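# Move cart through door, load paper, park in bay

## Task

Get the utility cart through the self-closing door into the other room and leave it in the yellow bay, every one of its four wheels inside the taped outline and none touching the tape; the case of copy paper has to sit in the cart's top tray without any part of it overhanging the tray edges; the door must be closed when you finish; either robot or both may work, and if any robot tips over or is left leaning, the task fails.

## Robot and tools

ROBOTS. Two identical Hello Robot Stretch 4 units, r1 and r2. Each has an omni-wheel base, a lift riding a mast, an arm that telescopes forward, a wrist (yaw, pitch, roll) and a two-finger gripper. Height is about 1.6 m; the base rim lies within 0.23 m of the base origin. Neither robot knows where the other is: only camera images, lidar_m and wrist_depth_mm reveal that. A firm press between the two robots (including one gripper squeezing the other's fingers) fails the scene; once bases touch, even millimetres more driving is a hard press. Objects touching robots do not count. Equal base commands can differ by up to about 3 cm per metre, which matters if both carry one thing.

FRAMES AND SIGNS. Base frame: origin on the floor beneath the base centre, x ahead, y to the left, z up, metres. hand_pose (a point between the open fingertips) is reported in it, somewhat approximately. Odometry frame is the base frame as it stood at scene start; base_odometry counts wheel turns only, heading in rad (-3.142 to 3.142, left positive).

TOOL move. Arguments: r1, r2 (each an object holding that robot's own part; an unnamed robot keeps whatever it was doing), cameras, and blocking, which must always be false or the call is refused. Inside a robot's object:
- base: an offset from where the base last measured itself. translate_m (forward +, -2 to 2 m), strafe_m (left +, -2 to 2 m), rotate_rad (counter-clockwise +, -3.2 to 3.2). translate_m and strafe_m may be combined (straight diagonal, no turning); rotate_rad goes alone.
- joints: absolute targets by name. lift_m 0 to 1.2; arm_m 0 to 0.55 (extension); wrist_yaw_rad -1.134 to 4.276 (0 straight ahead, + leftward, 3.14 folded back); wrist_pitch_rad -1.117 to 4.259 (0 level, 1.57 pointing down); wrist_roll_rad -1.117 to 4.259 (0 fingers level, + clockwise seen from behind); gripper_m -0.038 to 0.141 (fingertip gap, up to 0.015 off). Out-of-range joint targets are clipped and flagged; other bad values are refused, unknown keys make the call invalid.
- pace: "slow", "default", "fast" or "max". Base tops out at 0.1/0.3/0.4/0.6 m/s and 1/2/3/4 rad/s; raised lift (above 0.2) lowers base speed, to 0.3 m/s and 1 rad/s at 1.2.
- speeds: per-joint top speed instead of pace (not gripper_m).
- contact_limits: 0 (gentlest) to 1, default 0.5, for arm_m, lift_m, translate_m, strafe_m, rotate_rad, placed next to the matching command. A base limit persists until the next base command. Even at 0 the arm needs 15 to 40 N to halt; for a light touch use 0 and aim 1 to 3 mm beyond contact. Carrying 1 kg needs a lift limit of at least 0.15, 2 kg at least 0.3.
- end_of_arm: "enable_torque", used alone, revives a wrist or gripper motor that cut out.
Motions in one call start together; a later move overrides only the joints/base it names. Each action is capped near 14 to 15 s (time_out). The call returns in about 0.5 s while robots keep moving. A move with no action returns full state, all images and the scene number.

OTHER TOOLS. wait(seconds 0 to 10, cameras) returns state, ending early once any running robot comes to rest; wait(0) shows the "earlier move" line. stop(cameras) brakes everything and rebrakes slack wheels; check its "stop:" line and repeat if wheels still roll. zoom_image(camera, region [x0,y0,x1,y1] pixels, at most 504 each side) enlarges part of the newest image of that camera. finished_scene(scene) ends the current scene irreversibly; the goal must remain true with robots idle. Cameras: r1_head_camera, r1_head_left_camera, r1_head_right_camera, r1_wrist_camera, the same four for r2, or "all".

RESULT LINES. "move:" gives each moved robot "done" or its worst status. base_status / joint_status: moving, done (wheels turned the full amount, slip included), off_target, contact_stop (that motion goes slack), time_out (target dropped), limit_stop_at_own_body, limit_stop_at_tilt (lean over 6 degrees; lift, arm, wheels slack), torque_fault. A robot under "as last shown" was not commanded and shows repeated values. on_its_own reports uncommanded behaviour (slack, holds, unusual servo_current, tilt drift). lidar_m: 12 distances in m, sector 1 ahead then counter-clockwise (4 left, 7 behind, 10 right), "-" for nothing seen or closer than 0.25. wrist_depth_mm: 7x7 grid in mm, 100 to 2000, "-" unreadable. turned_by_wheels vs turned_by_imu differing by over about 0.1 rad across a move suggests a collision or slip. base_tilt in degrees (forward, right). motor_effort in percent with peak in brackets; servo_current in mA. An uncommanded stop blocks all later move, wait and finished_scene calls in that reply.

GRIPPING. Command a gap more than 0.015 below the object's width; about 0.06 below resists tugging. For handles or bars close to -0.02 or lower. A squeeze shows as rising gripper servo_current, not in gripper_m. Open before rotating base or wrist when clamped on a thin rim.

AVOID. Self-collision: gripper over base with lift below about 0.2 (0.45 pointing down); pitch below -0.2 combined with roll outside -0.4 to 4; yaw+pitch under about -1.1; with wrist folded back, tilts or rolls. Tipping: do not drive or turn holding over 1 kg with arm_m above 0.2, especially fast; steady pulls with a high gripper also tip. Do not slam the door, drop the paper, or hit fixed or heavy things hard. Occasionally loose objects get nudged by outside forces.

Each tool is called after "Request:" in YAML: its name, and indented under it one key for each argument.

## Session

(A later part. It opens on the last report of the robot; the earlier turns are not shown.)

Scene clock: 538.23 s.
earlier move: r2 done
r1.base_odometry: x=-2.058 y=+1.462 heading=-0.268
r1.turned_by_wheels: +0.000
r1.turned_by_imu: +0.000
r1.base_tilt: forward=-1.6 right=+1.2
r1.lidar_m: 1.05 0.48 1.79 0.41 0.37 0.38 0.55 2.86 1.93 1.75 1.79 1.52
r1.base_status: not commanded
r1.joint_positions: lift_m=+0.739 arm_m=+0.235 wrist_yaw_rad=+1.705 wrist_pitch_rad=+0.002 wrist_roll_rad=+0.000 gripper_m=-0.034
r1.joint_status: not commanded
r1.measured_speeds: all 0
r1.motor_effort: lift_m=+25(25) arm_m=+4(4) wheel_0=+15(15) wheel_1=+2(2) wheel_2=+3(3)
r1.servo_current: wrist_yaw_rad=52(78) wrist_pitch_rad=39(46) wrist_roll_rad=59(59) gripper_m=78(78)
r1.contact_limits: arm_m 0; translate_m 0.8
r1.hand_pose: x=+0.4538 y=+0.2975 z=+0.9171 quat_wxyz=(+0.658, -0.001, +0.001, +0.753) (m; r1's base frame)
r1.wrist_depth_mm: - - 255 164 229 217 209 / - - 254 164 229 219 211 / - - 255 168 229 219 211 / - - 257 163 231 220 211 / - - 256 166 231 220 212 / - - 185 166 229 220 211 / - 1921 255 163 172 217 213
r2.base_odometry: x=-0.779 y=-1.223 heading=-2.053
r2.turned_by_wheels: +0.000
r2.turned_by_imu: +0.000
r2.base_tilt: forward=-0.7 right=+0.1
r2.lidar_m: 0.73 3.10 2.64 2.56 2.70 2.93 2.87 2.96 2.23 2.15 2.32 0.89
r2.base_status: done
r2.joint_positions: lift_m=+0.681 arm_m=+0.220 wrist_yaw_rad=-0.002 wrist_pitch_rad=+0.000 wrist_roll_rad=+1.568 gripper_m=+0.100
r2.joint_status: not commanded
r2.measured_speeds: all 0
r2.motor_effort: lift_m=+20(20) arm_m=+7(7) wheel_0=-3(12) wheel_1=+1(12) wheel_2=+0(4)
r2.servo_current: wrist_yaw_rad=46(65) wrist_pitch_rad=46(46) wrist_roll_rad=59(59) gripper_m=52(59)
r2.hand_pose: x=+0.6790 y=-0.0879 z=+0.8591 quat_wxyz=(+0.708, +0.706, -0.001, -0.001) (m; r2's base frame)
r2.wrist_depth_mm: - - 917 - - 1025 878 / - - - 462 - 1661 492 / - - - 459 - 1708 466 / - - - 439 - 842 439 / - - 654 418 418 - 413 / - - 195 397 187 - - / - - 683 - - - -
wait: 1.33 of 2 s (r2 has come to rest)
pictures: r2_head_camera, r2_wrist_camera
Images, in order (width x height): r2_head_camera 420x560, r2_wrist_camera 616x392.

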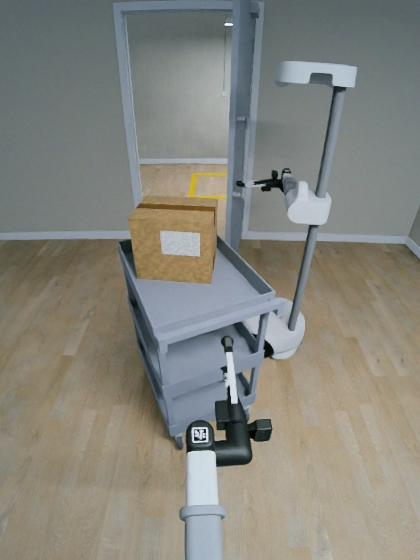

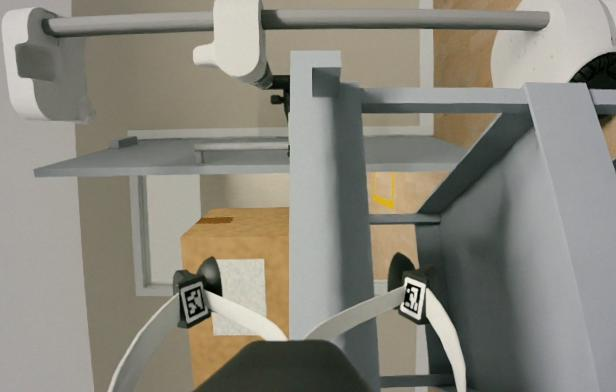

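Request:
move:
  blocking: false
  r2: {"base":{"translate_m":0.22,"strafe_m":0.03},"pace":"slow"}

Request:
wait:
  seconds: 3.2
  cameras: ["r2_head_camera","r2_wrist_camera"]

Scene clock: 544.03 s.
move: r2 moving
r1: as last shown
r1.base_tilt: forward=-1.6 right=+1.3
r1.lidar_m: 1.10 0.44 1.78 0.40 0.38 0.41 0.57 2.88 1.92 1.76 1.78 1.52
r1.servo_current: wrist_yaw_rad=52(59) wrist_pitch_rad=46(46) wrist_roll_rad=52(52) gripper_m=72(78)
r1.contact_limits: arm_m 0; translate_m 0.8
r1.wrist_depth_mm: - - 254 163 229 217 209 / - - 256 163 229 218 211 / - - 255 168 229 219 211 / - - 257 163 230 219 211 / - - 257 166 231 220 213 / - - 183 166 229 221 213 / - 1921 255 163 173 219 213
r2.base_odometry: x=-0.783 y=-1.235 heading=-2.053
r2.turned_by_wheels: +0.000
r2.turned_by_imu: +0.001
r2.base_tilt: forward=-0.7 right=+0.0
r2.lidar_m: 0.72 1.39 2.64 2.57 2.72 2.94 2.88 2.95 2.24 2.18 2.31 0.90
r2.base_status: translate_m moving; strafe_m moving
r2.joint_positions: lift_m=+0.681 arm_m=+0.220 wrist_yaw_rad=-0.002 wrist_pitch_rad=+0.000 wrist_roll_rad=+1.568 gripper_m=+0.100
r2.joint_status: not commanded
r2.measured_speeds: translate_m=+0.048 strafe_m=+0.007 rotate_rad=-0.001 lift_m=+0.000 arm_m=+0.000 wrist_yaw_rad=+0.000 wrist_pitch_rad=+0.000 wrist_roll_rad=+0.000
r2.motor_effort: lift_m=+19(20) arm_m=+7(7) wheel_0=+6(6) wheel_1=+7(8) wheel_2=-9(11)
r2.servo_current: wrist_yaw_rad=39(52) wrist_pitch_rad=39(46) wrist_roll_rad=46(52) gripper_m=46(52)
r2.hand_pose: x=+0.6790 y=-0.0879 z=+0.8591 quat_wxyz=(+0.708, +0.706, -0.001, -0.001) (m; r2's base frame)
r2.wrist_depth_mm: - - 946 - - 1205 891 / - - - 459 - 1708 488 / - - - 452 - 1708 455 / - - - 427 - 831 433 / - - 640 404 413 - - / - - 195 387 187 - - / - - 683 - - - -
pictures: none

Scene clock: 547.03 s.
earlier move: r2 done
r1.base_odometry: x=-2.058 y=+1.462 heading=-0.268
r1.turned_by_wheels: +0.000
r1.turned_by_imu: +0.000
r1.base_tilt: forward=-1.6 right=+1.2
r1.lidar_m: 1.08 0.45 1.78 0.40 0.37 0.38 0.52 2.90 1.90 1.74 1.79 1.49
r1.base_status: not commanded
r1.joint_positions: lift_m=+0.739 arm_m=+0.235 wrist_yaw_rad=+1.705 wrist_pitch_rad=+0.002 wrist_roll_rad=+0.000 gripper_m=-0.034
r1.joint_status: not commanded
r1.measured_speeds: all 0
r1.motor_effort: lift_m=+25(25) arm_m=+4(4) wheel_0=+15(16) wheel_1=+2(2) wheel_2=+3(3)
r1.servo_current: wrist_yaw_rad=78(78) wrist_pitch_rad=39(52) wrist_roll_rad=46(65) gripper_m=72(78)
r1.contact_limits: arm_m 0; translate_m 0.8
r1.hand_pose: x=+0.4538 y=+0.2975 z=+0.9171 quat_wxyz=(+0.658, -0.001, +0.001, +0.753) (m; r1's base frame)
r1.wrist_depth_mm: - - 253 164 228 217 209 / - - 254 164 229 219 210 / - - 255 168 229 219 211 / - - 257 163 229 218 211 / - - 257 166 232 220 212 / - - 184 166 228 220 213 / - 1921 255 163 172 218 213
r2.base_odometry: x=-0.854 y=-1.432 heading=-2.052
r2.turned_by_wheels: +0.000
r2.turned_by_imu: +0.001
r2.base_tilt: forward=-0.7 right=+0.1
r2.lidar_m: 0.57 1.02 2.59 2.52 2.67 3.16 3.10 3.01 2.25 2.23 2.37 0.71
r2.base_status: done
r2.joint_positions: lift_m=+0.681 arm_m=+0.220 wrist_yaw_rad=-0.003 wrist_pitch_rad=+0.001 wrist_roll_rad=+1.568 gripper_m=+0.100
r2.joint_status: not commanded
r2.measured_speeds: all 0
r2.motor_effort: lift_m=+20(20) arm_m=+7(7) wheel_0=+5(10) wheel_1=+6(9) wheel_2=-5(14)
r2.servo_current: wrist_yaw_rad=46(59) wrist_pitch_rad=39(52) wrist_roll_rad=52(59) gripper_m=46(59)
r2.hand_pose: x=+0.6789 y=-0.0882 z=+0.8588 quat_wxyz=(+0.708, +0.706, -0.001, -0.001) (m; r2's base frame)
r2.wrist_depth_mm: - - - 307 - 1366 809 / - - - 320 362 1618 477 / - - 1308 244 310 1708 521 / - - - 229 290 768 - / - - 500 265 267 - - / - - 195 200 193 - - / - - 521 - 244 798 -
wait: 3.00 of 3.2 s (r2 has come to rest)
pictures: r2_head_camera, r2_wrist_camera
Images, in order (width x height): r2_head_camera 420x560, r2_wrist_camera 616x392.

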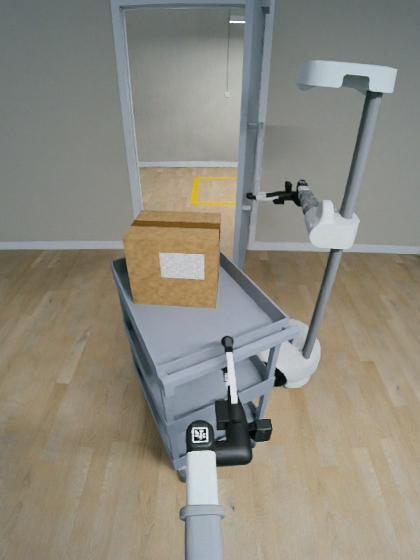

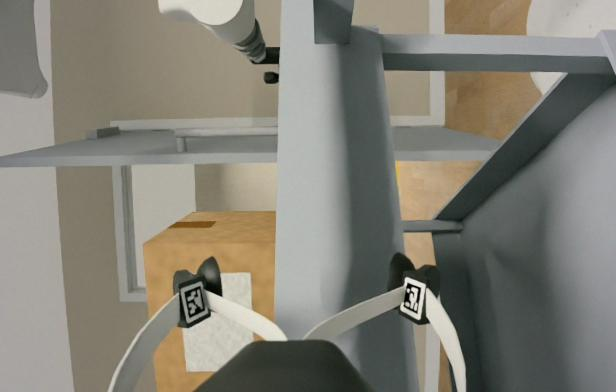

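Request:
move:
  blocking: false
  r2: {"joints":{"arm_m":0.25},"pace":"slow","contact_limits":{"arm_m":0}}

Request:
wait:
  seconds: 1

Request:
move:
  blocking: false
  r2: {"joints":{"gripper_m":-0.015}}

Request:
wait:
  seconds: 1.6
  cameras: ["r2_wrist_camera"]

Request:
move:
  blocking: false
  r2: {"base":{"translate_m":-0.35,"strafe_m":0.22}}

Request:
wait:
  seconds: 3
  cameras: ["r2_head_camera"]

Scene clock: 555.43 s.
move: r2 moving
r1: as last shown
r1.lidar_m: 1.07 0.48 1.80 0.41 0.37 0.39 0.52 2.88 1.94 1.74 1.77 1.53
r1.motor_effort: lift_m=+25(25) arm_m=+4(4) wheel_0=+15(15) wheel_1=+2(2) wheel_2=+3(3)
r1.servo_current: wrist_yaw_rad=46(65) wrist_pitch_rad=52(52) wrist_roll_rad=39(59) gripper_m=72(78)
r1.contact_limits: arm_m 0; translate_m 0.8
r1.wrist_depth_mm: - - 253 164 228 216 210 / - - 254 163 229 218 211 / - - 255 168 230 218 211 / - - 256 163 231 220 211 / - - 258 166 231 220 213 / - - 184 166 229 220 213 / - 1983 256 163 172 218 213
r2.base_odometry: x=-0.854 y=-1.432 heading=-2.052
r2.turned_by_wheels: +0.000
r2.turned_by_imu: +0.000
r2.base_tilt: forward=-0.7 right=+0.1
r2.lidar_m: 0.59 1.02 2.59 2.51 2.63 3.16 3.08 3.02 2.28 2.21 2.36 0.72
r2.base_status: not commanded
r2.joint_positions: lift_m=+0.681 arm_m=+0.232 wrist_yaw_rad=-0.003 wrist_pitch_rad=+0.001 wrist_roll_rad=+1.568 gripper_m=+0.100
r2.joint_status: arm_m moving
r2.measured_speeds: translate_m=+0.000 strafe_m=+0.000 rotate_rad=+0.000 lift_m=+0.000 arm_m=+0.049 wrist_yaw_rad=+0.000 wrist_pitch_rad=+0.000 wrist_roll_rad=+0.000
r2.motor_effort: lift_m=+20(20) arm_m=+8(12) wheel_0=+4(5) wheel_1=+6(6) wheel_2=-5(5)
r2.servo_current: wrist_yaw_rad=46(59) wrist_pitch_rad=39(46) wrist_roll_rad=46(65) gripper_m=46(59)
r2.contact_limits: arm_m 0
r2.hand_pose: x=+0.6915 y=-0.0882 z=+0.8588 quat_wxyz=(+0.708, +0.706, -0.001, -0.001) (m; r2's base frame)
r2.wrist_depth_mm: - - - 301 345 1366 778 / - - - 249 355 1618 931 / - - 1281 232 296 1708 508 / - - - 273 279 798 - / - - 492 253 257 854 - / - - 195 188 193 - - / - - 508 - - - -
pictures: none

Scene clock: 556.30 s.
earlier move: r2 done
r1.base_odometry: x=-2.058 y=+1.462 heading=-0.268
r1.turned_by_wheels: +0.000
r1.turned_by_imu: +0.000
r1.base_tilt: forward=-1.6 right=+1.2
r1.lidar_m: 1.06 0.48 1.77 0.42 0.36 0.40 0.54 2.88 1.91 1.74 1.78 1.50
r1.base_status: not commanded
r1.joint_positions: lift_m=+0.739 arm_m=+0.235 wrist_yaw_rad=+1.705 wrist_pitch_rad=+0.002 wrist_roll_rad=+0.000 gripper_m=-0.034
r1.joint_status: not commanded
r1.measured_speeds: all 0
r1.motor_effort: lift_m=+25(25) arm_m=+4(4) wheel_0=+15(15) wheel_1=+2(2) wheel_2=+3(3)
r1.servo_current: wrist_yaw_rad=59(72) wrist_pitch_rad=39(52) wrist_roll_rad=46(65) gripper_m=78(78)
r1.contact_limits: arm_m 0; translate_m 0.8
r1.hand_pose: x=+0.4538 y=+0.2975 z=+0.9171 quat_wxyz=(+0.658, -0.001, +0.001, +0.753) (m; r1's base frame)
r1.wrist_depth_mm: - - 254 164 228 217 211 / - - 254 163 229 218 211 / - - 256 168 229 219 211 / - - 257 163 230 220 212 / - - 258 166 230 220 212 / - - 185 166 228 221 213 / - 1921 254 163 172 218 213
r2.base_odometry: x=-0.854 y=-1.432 heading=-2.052
r2.turned_by_wheels: +0.000
r2.turned_by_imu: +0.000
r2.base_tilt: forward=-0.6 right=+0.0
r2.lidar_m: 0.60 1.03 2.61 2.54 2.61 3.17 3.10 3.03 2.28 2.21 2.36 0.73
r2.base_status: not commanded
r2.joint_positions: lift_m=+0.681 arm_m=+0.250 wrist_yaw_rad=-0.003 wrist_pitch_rad=+0.001 wrist_roll_rad=+1.568 gripper_m=+0.100
r2.joint_status: all done
r2.measured_speeds: all 0
r2.motor_effort: lift_m=+20(20) arm_m=+7(13) wheel_0=+5(5) wheel_1=+6(6) wheel_2=-5(5)
r2.servo_current: wrist_yaw_rad=46(59) wrist_pitch_rad=39(46) wrist_roll_rad=46(65) gripper_m=52(59)
r2.contact_limits: arm_m 0
r2.hand_pose: x=+0.7088 y=-0.0882 z=+0.8588 quat_wxyz=(+0.708, +0.706, -0.001, -0.001) (m; r2's base frame)
r2.wrist_depth_mm: - - - 296 - 1397 778 / - - - 306 345 1576 891 / - - - 229 291 1708 504 / - - - 266 274 842 - / - - 480 249 256 842 - / - - 195 184 194 - - / - - 500 - - - -
wait: 0.87 of 1 s (r2 has come to rest)
pictures: none

Scene clock: 556.80 s.
move: r2 moving
r1: as last shown
r1.base_tilt: forward=-1.6 right=+1.3
r1.lidar_m: 1.05 0.48 1.80 0.40 0.36 0.38 0.53 2.88 1.90 1.76 1.78 1.51
r1.servo_current: wrist_yaw_rad=52(65) wrist_pitch_rad=39(46) wrist_roll_rad=33(52) gripper_m=72(78)
r1.contact_limits: arm_m 0; translate_m 0.8
r1.wrist_depth_mm: - - 253 163 228 216 210 / - - 255 164 229 218 211 / - - 256 168 229 219 211 / - - 255 163 231 220 211 / - - 257 167 231 220 212 / - - 184 166 229 220 213 / - 1983 256 163 171 218 213
r2.base_odometry: x=-0.854 y=-1.432 heading=-2.052
r2.turned_by_wheels: +0.000
r2.turned_by_imu: +0.000
r2.base_tilt: forward=-0.7 right=+0.0
r2.lidar_m: 0.59 1.02 2.57 2.53 2.65 3.15 3.09 3.00 2.29 2.22 2.35 0.75
r2.base_status: not commanded
r2.joint_positions: lift_m=+0.681 arm_m=+0.250 wrist_yaw_rad=-0.003 wrist_pitch_rad=+0.001 wrist_roll_rad=+1.568 gripper_m=+0.083
r2.joint_status: gripper_m moving
r2.measured_speeds: all 0
r2.motor_effort: lift_m=+20(20) arm_m=+7(8) wheel_0=+5(5) wheel_1=+5(6) wheel_2=-5(5)
r2.servo_current: wrist_yaw_rad=39(59) wrist_pitch_rad=39(46) wrist_roll_rad=46(59) gripper_m=98(117)
r2.contact_limits: arm_m 0
r2.hand_pose: x=+0.7088 y=-0.0882 z=+0.8588 quat_wxyz=(+0.708, +0.706, -0.001, -0.001) (m; r2's base frame)
r2.wrist_depth_mm: - - - 297 - 1366 788 / - - - 304 347 1537 878 / - - - 229 293 1708 504 / - - - 266 277 820 - / - - 484 250 256 842 - / - - 196 186 191 - - / - - 500 - - - -
pictures: none

Scene clock: 558.20 s.
earlier move: r2 done
r1.base_odometry: x=-2.058 y=+1.462 heading=-0.268
r1.turned_by_wheels: +0.000
r1.turned_by_imu: +0.000
r1.base_tilt: forward=-1.5 right=+1.2
r1.lidar_m: 1.06 0.47 1.77 0.42 0.37 0.38 0.50 2.84 1.93 1.77 1.77 1.52
r1.base_status: not commanded
r1.joint_positions: lift_m=+0.739 arm_m=+0.235 wrist_yaw_rad=+1.705 wrist_pitch_rad=+0.002 wrist_roll_rad=+0.000 gripper_m=-0.034
r1.joint_status: not commanded
r1.measured_speeds: all 0
r1.motor_effort: lift_m=+25(25) arm_m=+4(4) wheel_0=+15(16) wheel_1=+2(2) wheel_2=+3(3)
r1.servo_current: wrist_yaw_rad=65(72) wrist_pitch_rad=39(46) wrist_roll_rad=46(65) gripper_m=65(78)
r1.contact_limits: arm_m 0; translate_m 0.8
r1.hand_pose: x=+0.4538 y=+0.2975 z=+0.9171 quat_wxyz=(+0.658, -0.001, +0.001, +0.753) (m; r1's base frame)
r1.wrist_depth_mm: - - 254 164 229 217 210 / - - 254 164 229 219 211 / - - 255 168 230 219 211 / - - 256 163 231 220 212 / - - 257 166 230 220 211 / - - 184 166 228 220 212 / - 1921 255 163 172 218 213
r2.base_odometry: x=-0.854 y=-1.432 heading=-2.052
r2.turned_by_wheels: +0.000
r2.turned_by_imu: +0.000
r2.base_tilt: forward=-0.7 right=+0.1
r2.lidar_m: 0.56 1.00 2.61 2.52 2.68 3.16 3.07 2.99 2.30 2.20 2.37 0.74
r2.base_status: not commanded
r2.joint_positions: lift_m=+0.681 arm_m=+0.250 wrist_yaw_rad=-0.001 wrist_pitch_rad=+0.001 wrist_roll_rad=+1.568 gripper_m=-0.014
r2.joint_status: all done
r2.measured_speeds: all 0
r2.motor_effort: lift_m=+20(20) arm_m=+5(8) wheel_0=+4(5) wheel_1=+5(6) wheel_2=-3(5)
r2.servo_current: wrist_yaw_rad=46(59) wrist_pitch_rad=39(52) wrist_roll_rad=46(59) gripper_m=98(202)
r2.contact_limits: arm_m 0
r2.hand_pose: x=+0.7091 y=-0.0877 z=+0.8588 quat_wxyz=(+0.708, +0.706, +0.000, -0.001) (m; r2's base frame)
r2.wrist_depth_mm: - - - 294 330 330 329 / - - - 289 306 1618 891 / - - - 215 278 1808 508 / - - - 201 262 854 - / - - 477 189 245 854 - / - - 187 176 181 - - / - - 492 - 222 - -
wait: 1.40 of 1.6 s (r2 has come to rest)
pictures: r2_wrist_camera
Images, in order (width x height): r2_wrist_camera 616x392.

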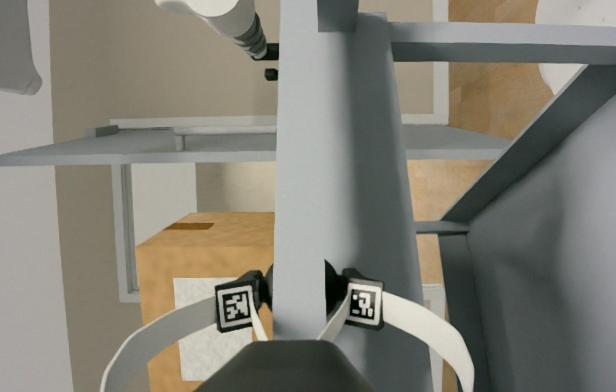

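Scene clock: 558.70 s.
move: r2 moving
r1: as last shown
r1.base_tilt: forward=-1.6 right=+1.2
r1.lidar_m: 1.04 0.46 1.77 0.38 0.37 0.39 0.55 2.87 1.94 1.75 1.79 1.50
r1.motor_effort: lift_m=+25(25) arm_m=+4(4) wheel_0=+15(15) wheel_1=+2(2) wheel_2=+3(3)
r1.servo_current: wrist_yaw_rad=78(78) wrist_pitch_rad=52(52) wrist_roll_rad=59(59) gripper_m=72(78)
r1.contact_limits: arm_m 0; translate_m 0.8
r1.wrist_depth_mm: - - 254 164 229 217 209 / - - 255 163 229 219 211 / - - 255 169 230 220 211 / - - 256 163 229 219 212 / - - 256 167 229 220 212 / - - 184 166 229 220 213 / - 1863 255 163 172 218 213
r2.base_odometry: x=-0.824 y=-1.414 heading=-2.052
r2.turned_by_wheels: +0.000
r2.turned_by_imu: +0.000
r2.base_tilt: forward=-0.7 right=+0.1
r2.lidar_m: 0.60 1.22 2.58 2.51 2.63 3.14 3.05 3.03 2.31 2.23 2.38 0.74
r2.base_status: translate_m moving; strafe_m moving
r2.joint_positions: lift_m=+0.681 arm_m=+0.250 wrist_yaw_rad=-0.001 wrist_pitch_rad=+0.001 wrist_roll_rad=+1.568 gripper_m=-0.014
r2.joint_status: not commanded
r2.measured_speeds: translate_m=-0.117 strafe_m=+0.075 rotate_rad=-0.002 lift_m=+0.000 arm_m=+0.000 wrist_yaw_rad=+0.000 wrist_pitch_rad=+0.000 wrist_roll_rad=+0.000
r2.motor_effort: lift_m=+20(20) arm_m=+4(5) wheel_0=-10(14) wheel_1=+4(6) wheel_2=+13(14)
r2.servo_current: wrist_yaw_rad=26(59) wrist_pitch_rad=33(46) wrist_roll_rad=46(52) gripper_m=98(111)
r2.contact_limits: arm_m 0
r2.hand_pose: x=+0.7092 y=-0.0877 z=+0.8588 quat_wxyz=(+0.708, +0.706, +0.000, -0.001) (m; r2's base frame)
r2.wrist_depth_mm: - - - 243 322 327 327 / - - - 285 300 1708 931 / - - - 211 274 1708 530 / - - - 200 258 820 - / - - 473 189 244 842 - / - - 186 177 180 - - / - - 500 - - 125 -
pictures: none

Scene clock: 560.93 s.
earlier move: r2 done
r1.base_odometry: x=-2.058 y=+1.462 heading=-0.268
r1.turned_by_wheels: +0.000
r1.turned_by_imu: +0.000
r1.base_tilt: forward=-1.6 right=+1.2
r1.lidar_m: 1.06 0.48 1.79 2.94 0.54 0.49 0.95 2.90 1.93 1.75 1.78 1.53
r1.base_status: not commanded
r1.joint_positions: lift_m=+0.739 arm_m=+0.235 wrist_yaw_rad=+1.705 wrist_pitch_rad=+0.002 wrist_roll_rad=+0.000 gripper_m=-0.034
r1.joint_status: not commanded
r1.measured_speeds: all 0
r1.motor_effort: lift_m=+25(25) arm_m=+4(4) wheel_0=+15(15) wheel_1=+2(3) wheel_2=+3(3)
r1.servo_current: wrist_yaw_rad=65(78) wrist_pitch_rad=46(52) wrist_roll_rad=46(59) gripper_m=65(78)
r1.contact_limits: arm_m 0; translate_m 0.8
r1.hand_pose: x=+0.4538 y=+0.2975 z=+0.9171 quat_wxyz=(+0.658, -0.001, +0.001, +0.753) (m; r1's base frame)
r1.wrist_depth_mm: - - 254 164 228 216 209 / - - 254 163 229 218 211 / - - 255 168 229 219 212 / - - 254 163 230 220 212 / - - 257 166 230 220 212 / - - 184 167 229 220 213 / - 1983 255 163 172 219 213
r2.base_odometry: x=-0.497 y=-1.223 heading=-2.052
r2.turned_by_wheels: +0.000
r2.turned_by_imu: +0.001
r2.base_tilt: forward=-0.7 right=+0.1
r2.lidar_m: 0.63 3.14 2.39 2.32 2.46 2.81 2.71 2.87 2.50 2.42 2.58 0.68
r2.base_status: done
r2.joint_positions: lift_m=+0.681 arm_m=+0.250 wrist_yaw_rad=+0.005 wrist_pitch_rad=+0.001 wrist_roll_rad=+1.568 gripper_m=-0.014
r2.joint_status: not commanded
r2.measured_speeds: all 0
r2.motor_effort: lift_m=+20(20) arm_m=-3(5) wheel_0=+0(18) wheel_1=+5(7) wheel_2=+4(21)
r2.servo_current: wrist_yaw_rad=52(59) wrist_pitch_rad=39(46) wrist_roll_rad=39(59) gripper_m=85(111)
r2.contact_limits: arm_m 0
r2.hand_pose: x=+0.7097 y=-0.0860 z=+0.8588 quat_wxyz=(+0.708, +0.706, +0.002, +0.001) (m; r2's base frame)
r2.wrist_depth_mm: - - - 157 213 1255 - / - - 559 159 218 768 - / - 480 452 163 221 - - / - - 496 166 226 - - / - - 564 171 231 - - / - - 186 174 180 - - / - - - - 241 1756 480
wait: 2.23 of 3 s (r2 has come to rest)
pictures: r2_head_camera
Images, in order (width x height): r2_head_camera 420x560.

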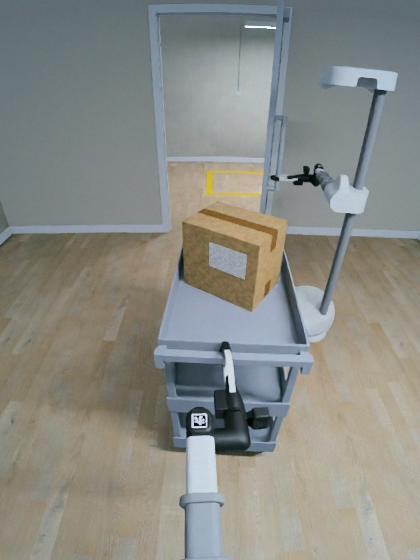

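Request:
move:
  blocking: false
  r2: {"base":{"translate_m":-0.5,"strafe_m":0.02}}

Request:
wait:
  seconds: 3
  cameras: ["r2_head_camera","r2_wrist_camera"]

Scene clock: 566.33 s.
move: r2 moving
r1: as last shown
r1.base_tilt: forward=-1.6 right=+1.3
r1.lidar_m: 1.07 0.47 1.77 2.95 0.60 0.49 0.96 2.88 1.93 1.74 1.78 1.49
r1.motor_effort: lift_m=+25(25) arm_m=+3(4) wheel_0=+15(15) wheel_1=+2(2) wheel_2=+3(3)
r1.servo_current: wrist_yaw_rad=39(65) wrist_pitch_rad=46(46) wrist_roll_rad=39(72) gripper_m=72(78)
r1.contact_limits: arm_m 0; translate_m 0.8
r1.wrist_depth_mm: - - 254 164 228 219 210 / - - 254 164 229 219 210 / - - 256 168 230 220 211 / - - 257 163 230 219 212 / - - 258 166 230 219 212 / - - 185 166 229 220 212 / - 1863 254 163 171 216 213
r2.base_odometry: x=-0.482 y=-1.196 heading=-2.051
r2.turned_by_wheels: +0.001
r2.turned_by_imu: +0.001
r2.base_tilt: forward=-0.6 right=+0.0
r2.lidar_m: 0.67 3.12 2.38 2.32 2.47 2.77 2.68 2.86 2.47 2.43 2.57 0.67
r2.base_status: translate_m moving; strafe_m moving
r2.joint_positions: lift_m=+0.681 arm_m=+0.250 wrist_yaw_rad=+0.005 wrist_pitch_rad=+0.001 wrist_roll_rad=+1.568 gripper_m=-0.014
r2.joint_status: not commanded
r2.measured_speeds: translate_m=-0.122 strafe_m=+0.004 rotate_rad=+0.002 lift_m=+0.000 arm_m=+0.000 wrist_yaw_rad=+0.000 wrist_pitch_rad=+0.000 wrist_roll_rad=+0.000
r2.motor_effort: lift_m=+19(20) arm_m=-4(4) wheel_0=-3(8) wheel_1=-8(9) wheel_2=+18(19)
r2.servo_current: wrist_yaw_rad=46(52) wrist_pitch_rad=39(46) wrist_roll_rad=52(59) gripper_m=91(98)
r2.contact_limits: arm_m 0
r2.hand_pose: x=+0.7097 y=-0.0860 z=+0.8588 quat_wxyz=(+0.708, +0.706, +0.002, +0.001) (m; r2's base frame)
r2.wrist_depth_mm: - - - 156 213 1308 - / - - 559 159 216 768 - / - 473 455 163 221 - - / - - 496 166 227 - - / - - 569 171 231 - - / - - 186 175 180 - - / - - - - 242 1618 473
pictures: none

Scene clock: 569.00 s.
earlier move: r2 done
r1.base_odometry: x=-2.058 y=+1.462 heading=-0.268
r1.turned_by_wheels: +0.000
r1.turned_by_imu: +0.000
r1.base_tilt: forward=-1.6 right=+1.3
r1.lidar_m: 1.07 0.46 1.77 2.96 2.99 0.91 1.09 2.86 1.92 1.75 1.80 1.51
r1.base_status: not commanded
r1.joint_positions: lift_m=+0.739 arm_m=+0.235 wrist_yaw_rad=+1.705 wrist_pitch_rad=+0.002 wrist_roll_rad=+0.000 gripper_m=-0.034
r1.joint_status: not commanded
r1.measured_speeds: all 0
r1.motor_effort: lift_m=+25(25) arm_m=+3(4) wheel_0=+15(16) wheel_1=+2(2) wheel_2=+3(3)
r1.servo_current: wrist_yaw_rad=46(65) wrist_pitch_rad=46(52) wrist_roll_rad=59(72) gripper_m=72(78)
r1.contact_limits: arm_m 0; translate_m 0.8
r1.hand_pose: x=+0.4538 y=+0.2975 z=+0.9171 quat_wxyz=(+0.658, -0.001, +0.001, +0.753) (m; r1's base frame)
r1.wrist_depth_mm: - - 254 164 228 216 210 / - - 254 164 229 218 211 / - - 255 168 229 218 211 / - - 257 163 230 220 211 / - - 257 167 231 220 212 / - - 184 166 229 219 213 / - 1983 255 163 172 217 214
r2.base_odometry: x=-0.248 y=-0.789 heading=-2.052
r2.turned_by_wheels: -0.001
r2.turned_by_imu: +0.001
r2.base_tilt: forward=-0.6 right=+0.1
r2.lidar_m: 0.63 3.14 2.41 2.31 2.48 2.26 2.22 2.34 2.50 2.42 2.57 0.69
r2.base_status: done
r2.joint_positions: lift_m=+0.681 arm_m=+0.250 wrist_yaw_rad=+0.003 wrist_pitch_rad=+0.001 wrist_roll_rad=+1.568 gripper_m=-0.014
r2.joint_status: not commanded
r2.measured_speeds: all 0
r2.motor_effort: lift_m=+19(20) arm_m=+4(5) wheel_0=-1(9) wheel_1=-3(9) wheel_2=+4(19)
r2.servo_current: wrist_yaw_rad=39(65) wrist_pitch_rad=39(46) wrist_roll_rad=26(59) gripper_m=78(98)
r2.contact_limits: arm_m 0
r2.hand_pose: x=+0.7095 y=-0.0865 z=+0.8588 quat_wxyz=(+0.708, +0.706, +0.001, +0.001) (m; r2's base frame)
r2.wrist_depth_mm: - - - 171 229 1464 1182 / - - - 172 231 759 - / - - 517 172 232 831 - / - - 473 174 232 831 - / - - 525 174 233 831 - / - - 189 174 182 - - / - - - - - 559 517
wait: 2.67 of 3 s (r2 has come to rest)
pictures: r2_head_camera, r2_wrist_camera
Images, in order (width x height): r2_head_camera 420x560, r2_wrist_camera 616x392.

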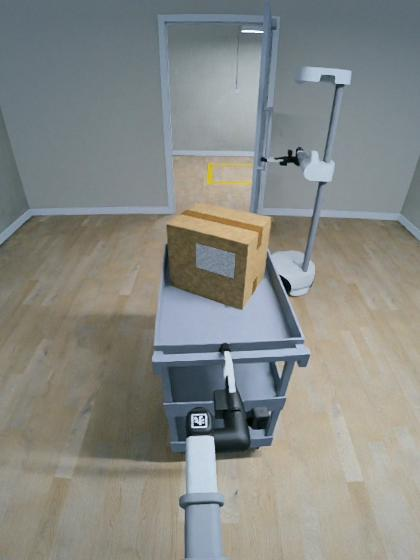

